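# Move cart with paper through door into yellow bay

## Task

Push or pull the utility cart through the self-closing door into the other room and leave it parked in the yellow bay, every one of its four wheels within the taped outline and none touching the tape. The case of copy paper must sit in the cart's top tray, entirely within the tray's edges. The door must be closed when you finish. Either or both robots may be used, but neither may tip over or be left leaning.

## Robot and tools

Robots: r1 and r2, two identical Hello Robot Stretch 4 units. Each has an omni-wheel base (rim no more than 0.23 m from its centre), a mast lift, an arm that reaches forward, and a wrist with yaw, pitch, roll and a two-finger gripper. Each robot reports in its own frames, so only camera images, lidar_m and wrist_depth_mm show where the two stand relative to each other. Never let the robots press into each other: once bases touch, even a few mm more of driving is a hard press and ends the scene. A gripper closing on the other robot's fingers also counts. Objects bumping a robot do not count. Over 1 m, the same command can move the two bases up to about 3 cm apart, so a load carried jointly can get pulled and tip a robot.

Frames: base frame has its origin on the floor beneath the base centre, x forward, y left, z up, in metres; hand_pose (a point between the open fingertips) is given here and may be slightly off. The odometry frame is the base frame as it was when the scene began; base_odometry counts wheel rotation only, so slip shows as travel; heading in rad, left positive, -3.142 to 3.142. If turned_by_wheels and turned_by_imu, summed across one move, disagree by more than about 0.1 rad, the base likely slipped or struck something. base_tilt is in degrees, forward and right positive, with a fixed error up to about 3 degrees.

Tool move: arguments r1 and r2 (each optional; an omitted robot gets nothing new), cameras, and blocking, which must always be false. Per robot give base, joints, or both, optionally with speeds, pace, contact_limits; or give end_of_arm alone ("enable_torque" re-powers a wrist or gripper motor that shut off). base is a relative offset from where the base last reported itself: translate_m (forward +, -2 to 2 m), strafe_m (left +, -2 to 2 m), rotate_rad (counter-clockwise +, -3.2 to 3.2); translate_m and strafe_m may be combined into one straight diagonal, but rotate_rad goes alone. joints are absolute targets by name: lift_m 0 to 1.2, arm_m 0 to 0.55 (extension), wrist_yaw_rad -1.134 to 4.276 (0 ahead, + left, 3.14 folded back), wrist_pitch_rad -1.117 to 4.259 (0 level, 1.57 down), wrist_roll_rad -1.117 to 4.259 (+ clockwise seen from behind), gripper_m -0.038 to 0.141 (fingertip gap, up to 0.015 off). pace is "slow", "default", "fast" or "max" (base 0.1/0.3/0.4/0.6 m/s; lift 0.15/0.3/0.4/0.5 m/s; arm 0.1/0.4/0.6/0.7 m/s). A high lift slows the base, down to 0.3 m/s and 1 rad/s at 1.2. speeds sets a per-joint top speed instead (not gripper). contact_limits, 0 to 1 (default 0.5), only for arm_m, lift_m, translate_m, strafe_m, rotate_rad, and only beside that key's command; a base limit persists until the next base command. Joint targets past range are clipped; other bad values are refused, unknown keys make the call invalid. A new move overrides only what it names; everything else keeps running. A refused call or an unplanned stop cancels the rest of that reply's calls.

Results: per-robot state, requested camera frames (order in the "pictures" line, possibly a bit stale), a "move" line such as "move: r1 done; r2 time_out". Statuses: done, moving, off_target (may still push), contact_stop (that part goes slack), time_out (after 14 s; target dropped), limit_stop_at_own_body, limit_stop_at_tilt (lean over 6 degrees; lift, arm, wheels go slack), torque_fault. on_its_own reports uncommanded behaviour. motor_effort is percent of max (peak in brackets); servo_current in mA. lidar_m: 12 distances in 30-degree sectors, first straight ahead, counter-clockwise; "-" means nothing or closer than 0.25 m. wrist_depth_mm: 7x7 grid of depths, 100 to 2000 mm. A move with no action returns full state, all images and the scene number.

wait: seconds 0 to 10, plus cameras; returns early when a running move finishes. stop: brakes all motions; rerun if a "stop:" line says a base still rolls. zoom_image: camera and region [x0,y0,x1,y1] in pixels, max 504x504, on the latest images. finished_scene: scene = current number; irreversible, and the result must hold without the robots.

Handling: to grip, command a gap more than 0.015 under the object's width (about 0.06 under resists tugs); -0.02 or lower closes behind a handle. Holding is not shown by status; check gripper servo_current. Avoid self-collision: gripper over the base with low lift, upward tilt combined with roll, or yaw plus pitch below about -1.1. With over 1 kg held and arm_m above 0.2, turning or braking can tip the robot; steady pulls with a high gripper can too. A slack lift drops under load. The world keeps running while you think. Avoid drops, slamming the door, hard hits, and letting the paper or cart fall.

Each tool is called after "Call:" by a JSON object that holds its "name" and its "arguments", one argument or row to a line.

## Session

Call:
{"name": "move", "arguments": {
  "blocking": false
}}

Scene clock: 0.00 s.
r1.base_odometry: x=+0.000 y=+0.000 heading=+0.000
r1.turned_by_wheels: +0.000
r1.turned_by_imu: +0.000
r1.base_tilt: forward=-1.6 right=+1.3
r1.lidar_m: 0.96 1.73 2.02 2.40 3.92 1.60 0.85 0.77 0.78 0.89 0.77 0.78
r1.base_status: not commanded
r1.joint_positions: lift_m=+0.124 arm_m=+0.000 wrist_yaw_rad=+3.194 wrist_pitch_rad=+0.002 wrist_roll_rad=+0.000 gripper_m=+0.056
r1.joint_status: not commanded
r1.measured_speeds: all 0
r1.motor_effort: lift_m=+19 arm_m=-4 wheel_0=-2 wheel_1=+1 wheel_2=+0
r1.servo_current: wrist_yaw_rad=59 wrist_pitch_rad=46 wrist_roll_rad=46 gripper_m=39
r1.hand_pose: x=-0.1216 y=+0.0722 z=+0.3019 quat_wxyz=(-0.026, -0.001, +0.000, +1.000) (m; r1's base frame)
r1.wrist_depth_mm: - 135 - - - - - / - 123 135 - - - - / - 121 191 - - - - / 110 136 194 - - - - / 137 - - - 1618 - - / 226 - 190 1098 188 1160 1118 / 224 163 750 798 768 768 759
r2.base_odometry: x=+0.000 y=+0.000 heading=+0.000
r2.turned_by_wheels: +0.000
r2.turned_by_imu: +0.000
r2.base_tilt: forward=-0.6 right=+0.1
r2.lidar_m: 1.29 1.32 1.58 2.33 2.36 2.78 1.41 1.41 2.77 2.39 2.42 1.48
r2.base_status: not commanded
r2.joint_positions: lift_m=+0.200 arm_m=+0.000 wrist_yaw_rad=+3.211 wrist_pitch_rad=+0.001 wrist_roll_rad=+0.000 gripper_m=+0.056
r2.joint_status: not commanded
r2.measured_speeds: all 0
r2.motor_effort: lift_m=+18 arm_m=-4 wheel_0=-1 wheel_1=+1 wheel_2=+1
r2.servo_current: wrist_yaw_rad=46 wrist_pitch_rad=39 wrist_roll_rad=52 gripper_m=52
r2.hand_pose: x=-0.1229 y=+0.0671 z=+0.3779 quat_wxyz=(-0.035, -0.001, +0.000, +0.999) (m; r2's base frame)
r2.wrist_depth_mm: - - 137 - - - - / - - 137 - - - - / - 109 138 - - - - / - 140 175 - - - - / 214 - - - - - - / 213 1281 196 1255 190 1336 1182 / 208 243 866 - - 854 878
pictures: r1_head_camera, r1_head_left_camera, r1_head_right_camera, r1_wrist_camera, r2_head_camera, r2_head_left_camera, r2_head_right_camera, r2_wrist_camera
Images, in order (width x height): r1_head_camera 420x560, r1_head_left_camera 420x672, r1_head_right_camera 420x672, r1_wrist_camera 616x392, r2_head_camera 420x560, r2_head_left_camera 420x672, r2_head_right_camera 420x672, r2_wrist_camera 616x392.

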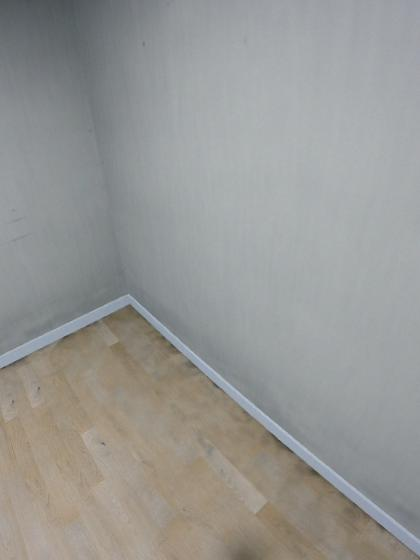

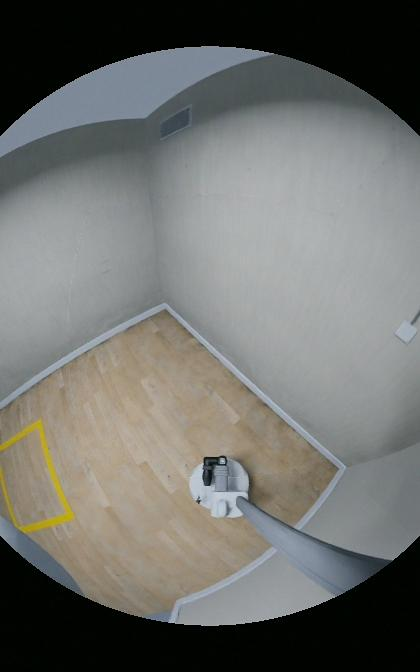

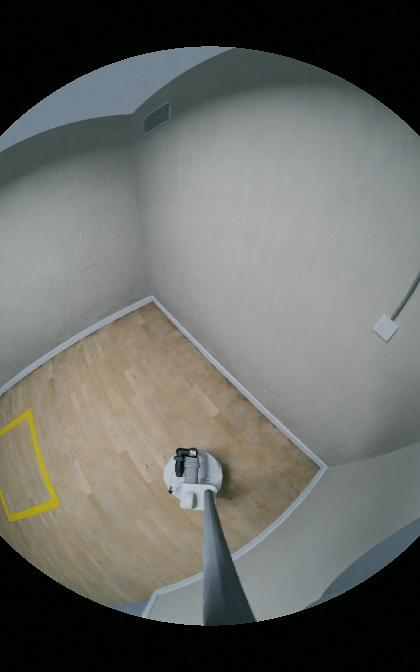

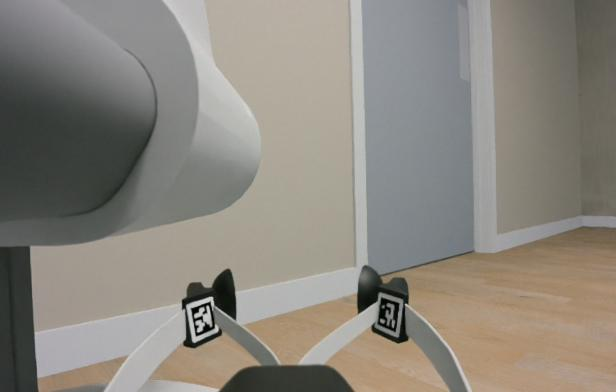

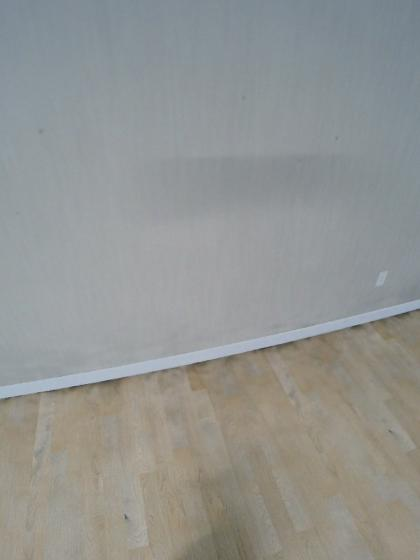

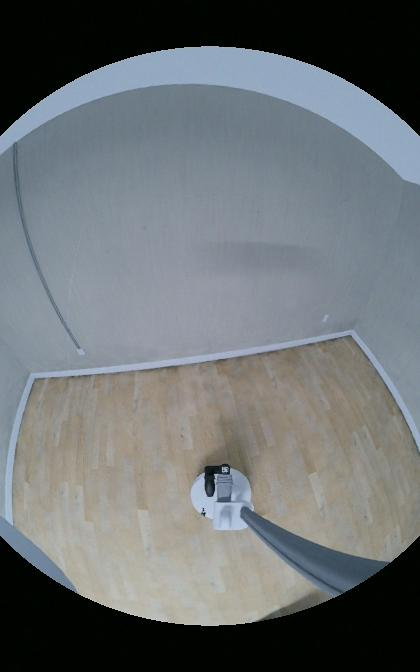

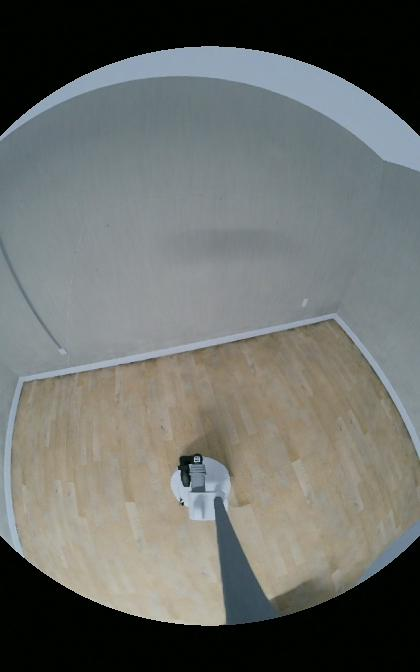

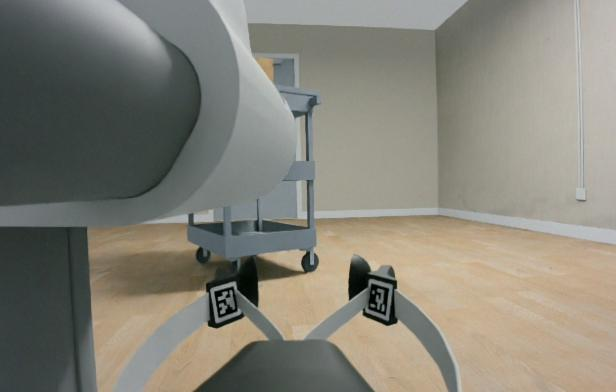

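Call:
{"name": "move", "arguments": {
  "blocking": false,
  "r1": {"base":{"rotate_rad":2.3},"joints":{"lift_m":0.7}},
  "r2": {"base":{"rotate_rad":3.0},"joints":{"lift_m":0.7}}
}}

Call:
{"name": "wait", "arguments": {
  "seconds": 5
}}

Call:
{"name": "wait", "arguments": {
  "seconds": 3,
  "cameras": ["r1_head_camera","r1_head_left_camera","r1_head_right_camera","r2_head_camera","r2_head_left_camera","r2_head_right_camera"]
}}

Scene clock: 7.33 s.
move: r1 moving; r2 moving
r1.base_odometry: x=+0.000 y=+0.000 heading=+0.253
r1.turned_by_wheels: +0.253
r1.turned_by_imu: +0.253
r1.base_tilt: forward=-1.6 right=+1.3
r1.lidar_m: 1.15 2.01 2.11 2.98 2.65 1.07 0.80 0.74 0.81 0.80 0.72 0.82
r1.base_status: rotate_rad moving
r1.joint_positions: lift_m=+0.162 arm_m=+0.000 wrist_yaw_rad=+3.194 wrist_pitch_rad=+0.002 wrist_roll_rad=+0.000 gripper_m=+0.056
r1.joint_status: lift_m moving
r1.measured_speeds: translate_m=+0.000 strafe_m=+0.000 rotate_rad=+0.974 lift_m=+0.146 arm_m=+0.000 wrist_yaw_rad=+0.000 wrist_pitch_rad=+0.000 wrist_roll_rad=+0.000
r1.motor_effort: lift_m=+24(27) arm_m=-4(4) wheel_0=-7(9) wheel_1=-6(7) wheel_2=-6(7)
r1.servo_current: wrist_yaw_rad=46(59) wrist_pitch_rad=39(52) wrist_roll_rad=33(65) gripper_m=39(46)
r1.hand_pose: x=-0.1216 y=+0.0722 z=+0.3395 quat_wxyz=(-0.026, -0.001, +0.000, +1.000) (m; r1's base frame)
r1.wrist_depth_mm: - 135 - - - - 1808 / - 123 135 - - - 1808 / - 121 192 - - - 1756 / 111 136 195 - - - 1808 / 137 - - - - - 1808 / 216 - 190 - 188 1229 1229 / 224 151 831 153 854 820 878
r2.base_odometry: x=+0.000 y=+0.000 heading=+0.252
r2.turned_by_wheels: +0.252
r2.turned_by_imu: +0.245
r2.base_tilt: forward=-0.7 right=+0.0
r2.lidar_m: 1.29 1.38 1.94 2.33 2.46 3.37 1.44 3.35 2.49 2.40 1.84 1.36
r2.base_status: rotate_rad moving
r2.joint_positions: lift_m=+0.238 arm_m=+0.000 wrist_yaw_rad=+3.211 wrist_pitch_rad=+0.001 wrist_roll_rad=+0.000 gripper_m=+0.056
r2.joint_status: lift_m moving
r2.measured_speeds: translate_m=+0.002 strafe_m=+0.000 rotate_rad=+0.977 lift_m=+0.146 arm_m=+0.000 wrist_yaw_rad=+0.000 wrist_pitch_rad=+0.000 wrist_roll_rad=+0.000
r2.motor_effort: lift_m=+23(25) arm_m=-4(4) wheel_0=-4(9) wheel_1=-10(10) wheel_2=-10(11)
r2.servo_current: wrist_yaw_rad=52(52) wrist_pitch_rad=46(46) wrist_roll_rad=52(65) gripper_m=46(52)
r2.hand_pose: x=-0.1229 y=+0.0671 z=+0.4157 quat_wxyz=(-0.035, -0.001, +0.000, +0.999) (m; r2's base frame)
r2.wrist_depth_mm: - - 137 - - - - / - - 137 1756 - - - / - 110 138 - - - - / - 140 176 - - - - / 215 - - - - - - / 213 1366 196 1430 190 1464 1281 / 210 242 1008 - - 976 946
pictures: none

Scene clock: 9.77 s.
earlier move: r1 moving; r2 done
r1.base_odometry: x=+0.000 y=+0.000 heading=+2.300
r1.turned_by_wheels: +2.047
r1.turned_by_imu: +2.058
r1.base_tilt: forward=-1.6 right=+1.3
r1.lidar_m: 3.28 1.13 0.80 0.74 0.78 0.81 0.77 0.80 1.11 2.01 2.10 2.82
r1.base_status: done
r1.joint_positions: lift_m=+0.700 arm_m=+0.000 wrist_yaw_rad=+3.194 wrist_pitch_rad=+0.002 wrist_roll_rad=+0.000 gripper_m=+0.056
r1.joint_status: lift_m moving
r1.measured_speeds: translate_m=+0.000 strafe_m=+0.000 rotate_rad=+0.000 lift_m=+0.002 arm_m=+0.000 wrist_yaw_rad=+0.000 wrist_pitch_rad=+0.000 wrist_roll_rad=+0.000
r1.motor_effort: lift_m=+23(28) arm_m=-4(4) wheel_0=-2(10) wheel_1=-2(9) wheel_2=-1(8)
r1.servo_current: wrist_yaw_rad=59(65) wrist_pitch_rad=46(52) wrist_roll_rad=39(65) gripper_m=39(52)
r1.hand_pose: x=-0.1216 y=+0.0722 z=+0.8771 quat_wxyz=(-0.026, -0.001, +0.000, +1.000) (m; r1's base frame)
r1.wrist_depth_mm: - 135 - - - - - / - 122 135 - - - - / - 121 190 - - - - / 110 135 193 - - - - / 137 - - - - - - / 216 - 190 - 188 - - / - 140 - 137 - - -
r2.base_odometry: x=+0.000 y=+0.000 heading=+2.999
r2.turned_by_wheels: +2.747
r2.turned_by_imu: +2.674
r2.base_tilt: forward=-0.6 right=+0.1
r2.lidar_m: 1.55 1.39 3.05 2.43 2.40 1.67 1.34 1.31 1.47 2.22 2.33 2.53
r2.base_status: done
r2.joint_positions: lift_m=+0.700 arm_m=+0.000 wrist_yaw_rad=+3.211 wrist_pitch_rad=+0.001 wrist_roll_rad=+0.000 gripper_m=+0.056
r2.joint_status: all done
r2.measured_speeds: all 0
r2.motor_effort: lift_m=+21(26) arm_m=-4(4) wheel_0=-3(10) wheel_1=-3(10) wheel_2=-5(13)
r2.servo_current: wrist_yaw_rad=46(52) wrist_pitch_rad=46(46) wrist_roll_rad=52(65) gripper_m=46(52)
r2.hand_pose: x=-0.1228 y=+0.0671 z=+0.8776 quat_wxyz=(-0.035, -0.001, +0.000, +0.999) (m; r2's base frame)
r2.wrist_depth_mm: - - 137 - - - - / - 107 137 - - - - / - 113 139 234 - - - / - 140 164 - - - - / 216 - - - - - - / 212 - 189 - 189 - - / 210 123 - - - - 1756
wait: 2.43 of 5 s (r2 has come to rest)
pictures: none

Scene clock: 10.03 s.
earlier move: r1 done
r1.base_odometry: x=+0.000 y=+0.000 heading=+2.300
r1.turned_by_wheels: +0.000
r1.turned_by_imu: +0.000
r1.base_tilt: forward=-1.5 right=+1.3
r1.lidar_m: 3.31 1.10 0.78 0.75 0.78 0.82 0.77 0.81 1.10 2.03 2.11 2.82
r1.base_status: done
r1.joint_positions: lift_m=+0.700 arm_m=+0.000 wrist_yaw_rad=+3.194 wrist_pitch_rad=+0.002 wrist_roll_rad=+0.000 gripper_m=+0.056
r1.joint_status: all done
r1.measured_speeds: all 0
r1.motor_effort: lift_m=+24(28) arm_m=-3(4) wheel_0=-2(10) wheel_1=-2(9) wheel_2=-1(8)
r1.servo_current: wrist_yaw_rad=52(65) wrist_pitch_rad=39(52) wrist_roll_rad=39(65) gripper_m=46(52)
r1.hand_pose: x=-0.1216 y=+0.0722 z=+0.8771 quat_wxyz=(-0.026, -0.001, +0.000, +1.000) (m; r1's base frame)
r1.wrist_depth_mm: - 135 - - - - - / - 122 135 - - - - / - 121 191 - - - - / 110 136 194 - - - - / 137 - - - - - - / 215 - 190 - 188 - - / - 141 - 137 - - -
r2.base_odometry: x=+0.000 y=+0.000 heading=+2.999
r2.turned_by_wheels: +0.000
r2.turned_by_imu: +0.000
r2.base_tilt: forward=-0.7 right=+0.1
r2.lidar_m: 1.56 1.38 3.05 2.41 2.41 1.68 1.36 1.30 1.43 2.21 2.33 2.56
r2.base_status: done
r2.joint_positions: lift_m=+0.700 arm_m=+0.000 wrist_yaw_rad=+3.211 wrist_pitch_rad=+0.001 wrist_roll_rad=+0.000 gripper_m=+0.056
r2.joint_status: all done
r2.measured_speeds: all 0
r2.motor_effort: lift_m=+21(26) arm_m=-4(4) wheel_0=-3(10) wheel_1=-2(10) wheel_2=-4(13)
r2.servo_current: wrist_yaw_rad=39(52) wrist_pitch_rad=39(46) wrist_roll_rad=46(65) gripper_m=52(59)
r2.hand_pose: x=-0.1228 y=+0.0671 z=+0.8776 quat_wxyz=(-0.035, -0.001, +0.000, +0.999) (m; r2's base frame)
r2.wrist_depth_mm: - - 137 - - - - / - 107 137 - - - - / - 113 138 233 - - - / - 140 164 - - - - / 215 - - - - - - / 213 - 190 - 188 - - / 211 122 - - - - 1756
wait: 0.27 of 3 s (r1 has come to rest)
pictures: r1_head_camera, r1_head_left_camera, r1_head_right_camera, r2_head_camera, r2_head_left_camera, r2_head_right_camera
Images, in order (width x height): r1_head_camera 420x560, r1_head_left_camera 420x672, r1_head_right_camera 420x672, r2_head_camera 420x560, r2_head_left_camera 420x672, r2_head_right_camera 420x672.

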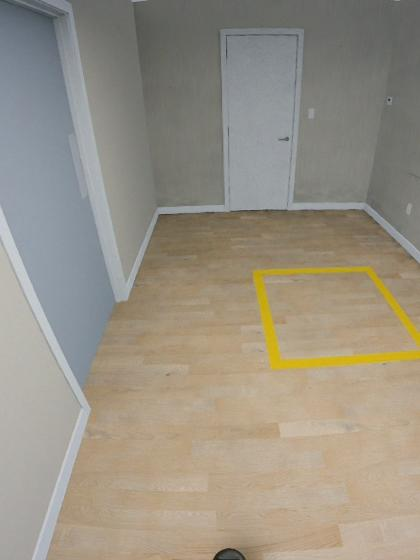

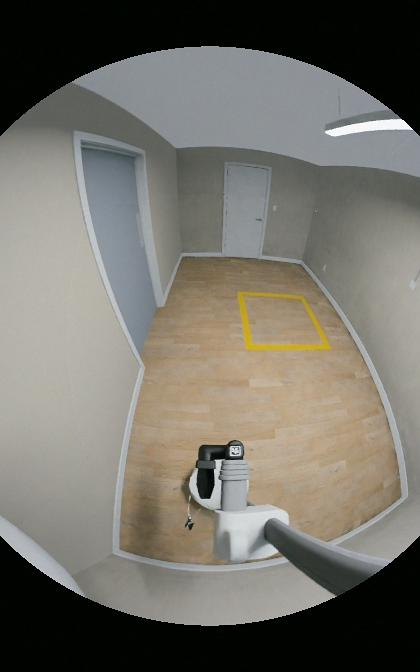

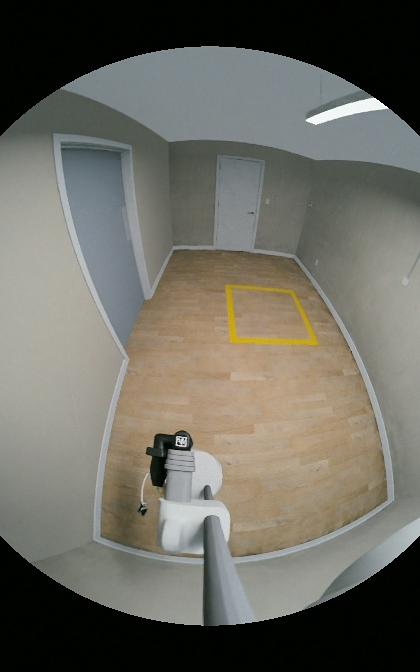

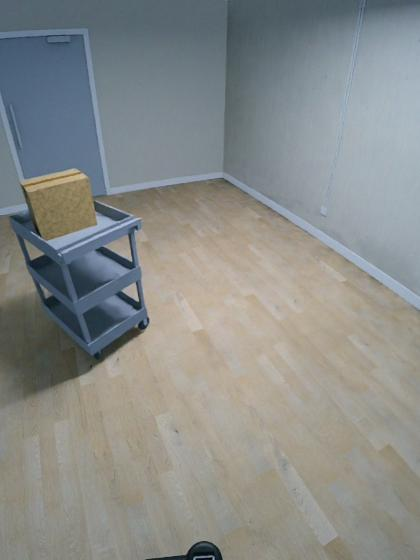

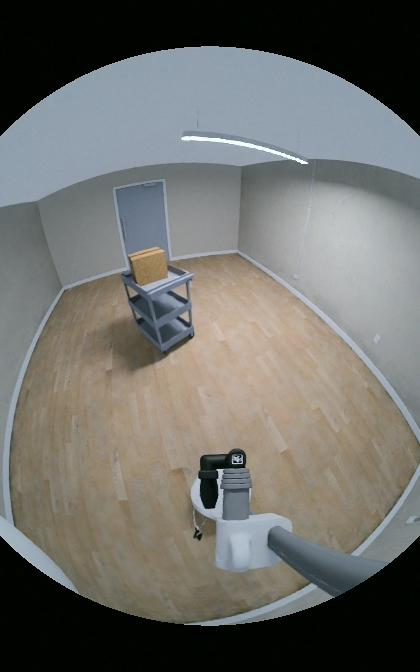

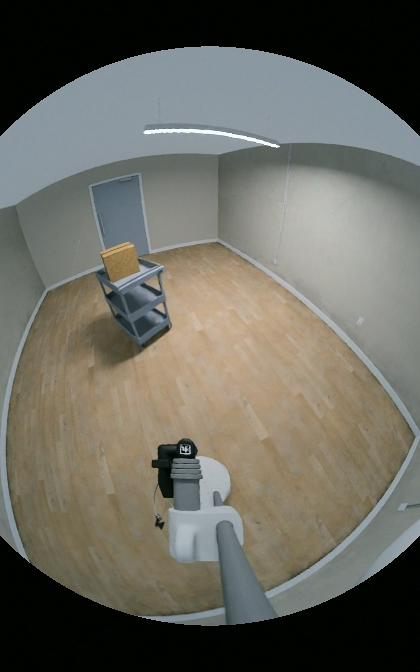

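Call:
{"name": "zoom_image", "arguments": {
  "camera": "r2_head_camera",
  "region": [0, 150, 220, 380]
}}

Scaled by 2.191 from the camera's 420x560 image, which has a finer 1200x1600 frame.

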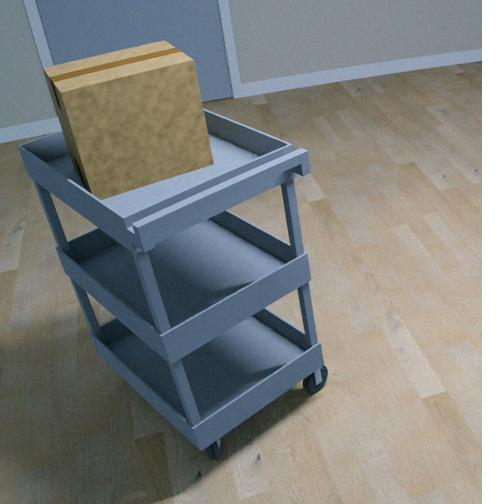

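Call:
{"name": "move", "arguments": {
  "blocking": false,
  "r1": {"base":{"translate_m":1.1},"joints":{"wrist_yaw_rad":0,"gripper_m":-0.02}},
  "r2": {"base":{"translate_m":0.55,"strafe_m":-0.26},"joints":{"wrist_yaw_rad":0,"lift_m":0.687,"gripper_m":0.141}}
}}

Call:
{"name": "wait", "arguments": {
  "seconds": 4
}}

Call:
{"name": "wait", "arguments": {
  "seconds": 3
}}

Call:
{"name": "move", "arguments": {
  "blocking": false,
  "r2": {"base":{"rotate_rad":0.9},"joints":{"wrist_roll_rad":1.57}}
}}

Call:
{"name": "wait", "arguments": {
  "seconds": 4,
  "cameras": ["r1_head_camera","r2_head_camera","r2_wrist_camera"]
}}

Scene clock: 45.13 s.
move: r1 moving; r2 moving
r1.base_odometry: x=-0.021 y=+0.023 heading=+2.300
r1.turned_by_wheels: +0.000
r1.turned_by_imu: +0.000
r1.base_tilt: forward=-1.6 right=+1.3
r1.lidar_m: 3.30 1.12 0.78 0.75 0.80 0.85 0.80 0.84 1.14 2.02 2.10 2.79
r1.base_status: translate_m moving
r1.joint_positions: lift_m=+0.700 arm_m=+0.000 wrist_yaw_rad=+2.607 wrist_pitch_rad=+0.002 wrist_roll_rad=+0.000 gripper_m=+0.037
r1.joint_status: wrist_yaw_rad moving; gripper_m moving
r1.measured_speeds: translate_m=+0.121 strafe_m=+0.000 rotate_rad=-0.001 lift_m=+0.000 arm_m=+0.000 wrist_yaw_rad=-1.822 wrist_pitch_rad=+0.000 wrist_roll_rad=+0.000
r1.motor_effort: lift_m=+24(24) arm_m=-3(4) wheel_0=+6(7) wheel_1=+5(7) wheel_2=-8(9)
r1.servo_current: wrist_yaw_rad=98(117) wrist_pitch_rad=39(46) wrist_roll_rad=46(59) gripper_m=98(104)
r1.hand_pose: x=-0.0328 y=+0.2221 z=+0.8772 quat_wxyz=(+0.264, -0.001, +0.000, +0.965) (m; r1's base frame)
r1.wrist_depth_mm: - - - - - - - / - - - - - - - / - - - - - - - / - - - - - - - / - - - - - - - / - - 190 - 187 - - / - 143 - 138 152 - -
r2.base_odometry: x=-0.029 y=+0.019 heading=+2.999
r2.turned_by_wheels: +0.000
r2.turned_by_imu: +0.001
r2.base_tilt: forward=-0.7 right=+0.0
r2.lidar_m: 1.54 1.34 3.06 2.43 2.41 1.72 1.35 1.33 1.48 2.22 2.32 2.52
r2.base_status: translate_m moving; strafe_m moving
r2.joint_positions: lift_m=+0.687 arm_m=+0.000 wrist_yaw_rad=+2.650 wrist_pitch_rad=+0.001 wrist_roll_rad=+0.000 gripper_m=+0.075
r2.joint_status: lift_m moving; wrist_yaw_rad moving; gripper_m moving
r2.measured_speeds: translate_m=+0.119 strafe_m=-0.059 rotate_rad=-0.001 lift_m=+0.000 arm_m=+0.000 wrist_yaw_rad=-1.730 wrist_pitch_rad=+0.000 wrist_roll_rad=+0.000
r2.motor_effort: lift_m=+13(22) arm_m=-4(4) wheel_0=+9(12) wheel_1=+3(4) wheel_2=-12(14)
r2.servo_current: wrist_yaw_rad=111(130) wrist_pitch_rad=39(46) wrist_roll_rad=46(59) gripper_m=85(85)
r2.hand_pose: x=-0.0421 y=+0.2131 z=+0.8652 quat_wxyz=(+0.243, -0.001, +0.000, +0.970) (m; r2's base frame)
r2.wrist_depth_mm: - - - - - - - / 184 - - - - - - / 209 - - - - - - / 234 - - - - - - / - - - - - - - / - - 189 - 189 - - / - 128 - - - 1808 1756
pictures: none

Scene clock: 48.03 s.
earlier move: r1 moving; r2 done
r1.base_odometry: x=-0.560 y=+0.627 heading=+2.300
r1.turned_by_wheels: +0.000
r1.turned_by_imu: +0.000
r1.base_tilt: forward=-1.6 right=+1.3
r1.lidar_m: 3.09 1.25 0.83 0.75 0.80 1.12 1.61 1.66 2.12 1.98 2.06 2.78
r1.base_status: translate_m moving
r1.joint_positions: lift_m=+0.700 arm_m=+0.000 wrist_yaw_rad=+0.003 wrist_pitch_rad=+0.002 wrist_roll_rad=+0.000 gripper_m=-0.019
r1.joint_status: all done
r1.measured_speeds: translate_m=+0.300 strafe_m=+0.001 rotate_rad=-0.002 lift_m=+0.000 arm_m=+0.000 wrist_yaw_rad=+0.000 wrist_pitch_rad=+0.000 wrist_roll_rad=+0.000
r1.motor_effort: lift_m=+23(24) arm_m=+3(4) wheel_0=+3(9) wheel_1=+4(8) wheel_2=-5(10)
r1.servo_current: wrist_yaw_rad=59(117) wrist_pitch_rad=33(52) wrist_roll_rad=52(72) gripper_m=52(130)
r1.hand_pose: x=+0.4595 y=-0.0867 z=+0.8772 quat_wxyz=(+1.000, +0.000, +0.001, +0.001) (m; r1's base frame)
r1.wrist_depth_mm: - - - - - - - / - - - - - - - / - - - - - - - / - - - - - - - / - - - - - - - / - - - 198 - - - / - 1618 180 182 154 1921 -
r2.base_odometry: x=-0.507 y=+0.335 heading=+2.999
r2.turned_by_wheels: +0.000
r2.turned_by_imu: +0.001
r2.base_tilt: forward=-0.7 right=+0.0
r2.lidar_m: 3.17 1.12 1.09 2.86 2.83 2.18 1.74 1.71 1.91 1.90 1.88 2.05
r2.base_status: done
r2.joint_positions: lift_m=+0.687 arm_m=+0.000 wrist_yaw_rad=+0.003 wrist_pitch_rad=+0.001 wrist_roll_rad=+0.000 gripper_m=+0.141
r2.joint_status: all done
r2.measured_speeds: all 0
r2.motor_effort: lift_m=+14(22) arm_m=-4(4) wheel_0=+2(12) wheel_1=+5(6) wheel_2=-4(14)
r2.servo_current: wrist_yaw_rad=46(130) wrist_pitch_rad=39(46) wrist_roll_rad=46(59) gripper_m=46(124)
r2.hand_pose: x=+0.4596 y=-0.0866 z=+0.8652 quat_wxyz=(+1.000, +0.000, +0.001, +0.001) (m; r2's base frame)
r2.wrist_depth_mm: - - - - - - - / - - - - - - - / - - - - - - - / - - - - - - - / - - - - - - - / - - - - - 204 - / 1708 1863 1808 - 1921 1863 1618
wait: 2.90 of 4 s (r2 has come to rest)
pictures: none

Scene clock: 49.80 s.
earlier move: r1 done
r1.base_odometry: x=-0.733 y=+0.820 heading=+2.300
r1.turned_by_wheels: +0.000
r1.turned_by_imu: +0.000
r1.base_tilt: forward=-1.6 right=+1.3
r1.lidar_m: 2.82 1.27 0.90 0.77 0.81 1.10 1.85 1.95 2.11 2.00 2.04 2.79
r1.base_status: done
r1.joint_positions: lift_m=+0.700 arm_m=+0.000 wrist_yaw_rad=+0.003 wrist_pitch_rad=+0.002 wrist_roll_rad=+0.000 gripper_m=-0.019
r1.joint_status: all done
r1.measured_speeds: all 0
r1.motor_effort: lift_m=+23(24) arm_m=+4(4) wheel_0=+2(9) wheel_1=+2(8) wheel_2=+0(10)
r1.servo_current: wrist_yaw_rad=46(117) wrist_pitch_rad=46(52) wrist_roll_rad=33(72) gripper_m=52(130)
r1.hand_pose: x=+0.4595 y=-0.0867 z=+0.8772 quat_wxyz=(+1.000, +0.000, +0.001, +0.001) (m; r1's base frame)
r1.wrist_depth_mm: - - - - - - - / - - - - - - - / - - - - - - - / - - - - - - - / - - - - - - - / - - - 198 - - - / - 1756 180 184 154 1921 -
r2.base_odometry: x=-0.507 y=+0.335 heading=+2.999
r2.turned_by_wheels: +0.000
r2.turned_by_imu: +0.000
r2.base_tilt: forward=-0.7 right=+0.1
r2.lidar_m: 3.18 1.11 1.10 2.86 2.84 2.19 1.72 1.71 1.89 1.92 1.88 2.07
r2.base_status: done
r2.joint_positions: lift_m=+0.687 arm_m=+0.000 wrist_yaw_rad=+0.003 wrist_pitch_rad=+0.001 wrist_roll_rad=+0.000 gripper_m=+0.141
r2.joint_status: all done
r2.measured_speeds: all 0
r2.motor_effort: lift_m=+14(22) arm_m=-4(4) wheel_0=+2(12) wheel_1=+5(6) wheel_2=-4(14)
r2.servo_current: wrist_yaw_rad=33(130) wrist_pitch_rad=39(46) wrist_roll_rad=59(59) gripper_m=52(124)
r2.hand_pose: x=+0.4596 y=-0.0866 z=+0.8652 quat_wxyz=(+1.000, +0.000, +0.001, +0.001) (m; r2's base frame)
r2.wrist_depth_mm: - - - - - - - / - - - - - - - / - - - - - - - / - - - - - - - / - - - - - - - / - - - - - 204 - / 1756 1808 1808 - 1921 1808 1618
wait: 1.77 of 3 s (r1 has come to rest)
pictures: none

Scene clock: 50.30 s.
move: r2 moving
r1: as last shown
r1.lidar_m: 2.84 1.28 0.90 0.77 0.82 1.09 1.85 1.96 2.13 1.99 2.07 2.79
r1.motor_effort: lift_m=+23(23) arm_m=+4(4) wheel_0=+2(3) wheel_1=+2(2) wheel_2=+0(0)
r1.servo_current: wrist_yaw_rad=52(59) wrist_pitch_rad=46(46) wrist_roll_rad=39(65) gripper_m=52(59)
r1.wrist_depth_mm: - - - - - - - / - - - - - - - / - - - - - - - / - - - - - - - / - - - - - - - / - - - 199 - - - / - 1756 180 183 154 1983 -
r2.base_odometry: x=-0.507 y=+0.335 heading=-3.032
r2.turned_by_wheels: +0.252
r2.turned_by_imu: +0.245
r2.base_tilt: forward=-0.6 right=+0.1
r2.lidar_m: 1.18 1.08 3.12 2.82 2.88 1.91 1.71 1.74 2.06 1.88 1.91 2.40
r2.base_status: rotate_rad moving
r2.joint_positions: lift_m=+0.687 arm_m=+0.000 wrist_yaw_rad=+0.003 wrist_pitch_rad=+0.001 wrist_roll_rad=+0.588 gripper_m=+0.141
r2.joint_status: wrist_roll_rad moving
r2.measured_speeds: translate_m=+0.001 strafe_m=-0.001 rotate_rad=+0.974 lift_m=+0.000 arm_m=+0.000 wrist_yaw_rad=+0.000 wrist_pitch_rad=+0.000 wrist_roll_rad=+1.820
r2.motor_effort: lift_m=+14(14) arm_m=-4(4) wheel_0=-10(10) wheel_1=-9(10) wheel_2=-10(12)
r2.servo_current: wrist_yaw_rad=46(59) wrist_pitch_rad=46(46) wrist_roll_rad=91(98) gripper_m=52(52)
r2.hand_pose: x=+0.4595 y=-0.0867 z=+0.8652 quat_wxyz=(+0.957, +0.290, +0.001, +0.001) (m; r2's base frame)
r2.wrist_depth_mm: - - - - - - - / - - - - - - - / - - - - - - - / - - - - - - - / - - - - - - 1661 / 991 1042 - - 1808 1430 1366 / 991 - 1464 - 1661 1397 1138
pictures: none

Scene clock: 51.43 s.
earlier move: r2 done
r1.base_odometry: x=-0.733 y=+0.820 heading=+2.300
r1.turned_by_wheels: +0.000
r1.turned_by_imu: +0.000
r1.base_tilt: forward=-1.6 right=+1.2
r1.lidar_m: 2.83 1.23 0.90 0.75 0.81 1.10 1.87 1.94 2.12 1.99 2.06 2.80
r1.base_status: not commanded
r1.joint_positions: lift_m=+0.700 arm_m=+0.000 wrist_yaw_rad=+0.003 wrist_pitch_rad=+0.002 wrist_roll_rad=+0.000 gripper_m=-0.019
r1.joint_status: not commanded
r1.measured_speeds: all 0
r1.motor_effort: lift_m=+23(23) arm_m=+4(4) wheel_0=+2(3) wheel_1=+1(2) wheel_2=+0(0)
r1.servo_current: wrist_yaw_rad=52(65) wrist_pitch_rad=39(52) wrist_roll_rad=39(65) gripper_m=52(59)
r1.hand_pose: x=+0.4595 y=-0.0867 z=+0.8772 quat_wxyz=(+1.000, +0.000, +0.001, +0.001) (m; r1's base frame)
r1.wrist_depth_mm: - - - - - - - / - - - - - - - / - - - - - - - / - - - - - - - / - - - - - - - / - - - 198 - - - / - 1756 179 183 154 1983 -
r2.base_odometry: x=-0.507 y=+0.335 heading=-2.385
r2.turned_by_wheels: +0.647
r2.turned_by_imu: +0.630
r2.base_tilt: forward=-0.7 right=+0.1
r2.lidar_m: 1.10 2.96 2.83 2.50 1.82 1.72 1.80 1.97 1.89 1.95 2.68 1.10
r2.base_status: done
r2.joint_positions: lift_m=+0.687 arm_m=+0.000 wrist_yaw_rad=+0.003 wrist_pitch_rad=+0.001 wrist_roll_rad=+1.568 gripper_m=+0.141
r2.joint_status: all done
r2.measured_speeds: all 0
r2.motor_effort: lift_m=+14(14) arm_m=-4(4) wheel_0=-4(10) wheel_1=-2(10) wheel_2=-6(12)
r2.servo_current: wrist_yaw_rad=52(65) wrist_pitch_rad=33(52) wrist_roll_rad=46(117) gripper_m=52(59)
r2.hand_pose: x=+0.4595 y=-0.0867 z=+0.8652 quat_wxyz=(+0.708, +0.706, +0.001, +0.001) (m; r2's base frame)
r2.wrist_depth_mm: - - - - - 1618 1182 / - - - 1182 - 1281 - / - - - 1098 - 1499 - / - - - 1160 - 1430 - / - - - - - 1661 1205 / - - - - - 1397 1229 / - - - - - 1863 1205
wait: 1.13 of 4 s (r2 has come to rest)
pictures: r1_head_camera, r2_head_camera, r2_wrist_camera
Images, in order (width x height): r1_head_camera 420x560, r2_head_camera 420x560, r2_wrist_camera 616x392.

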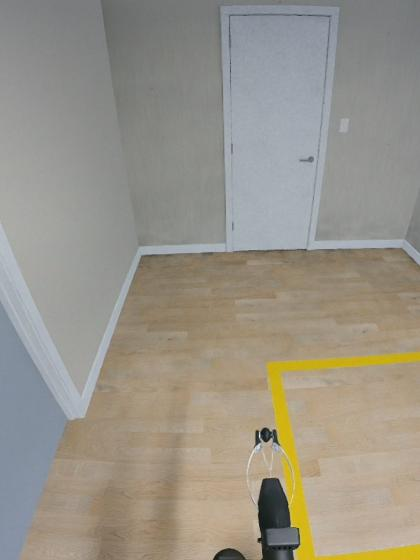

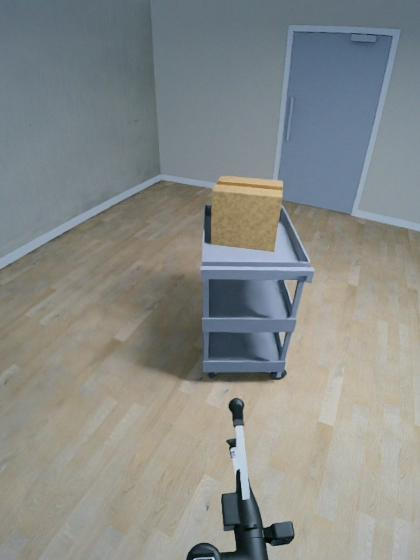

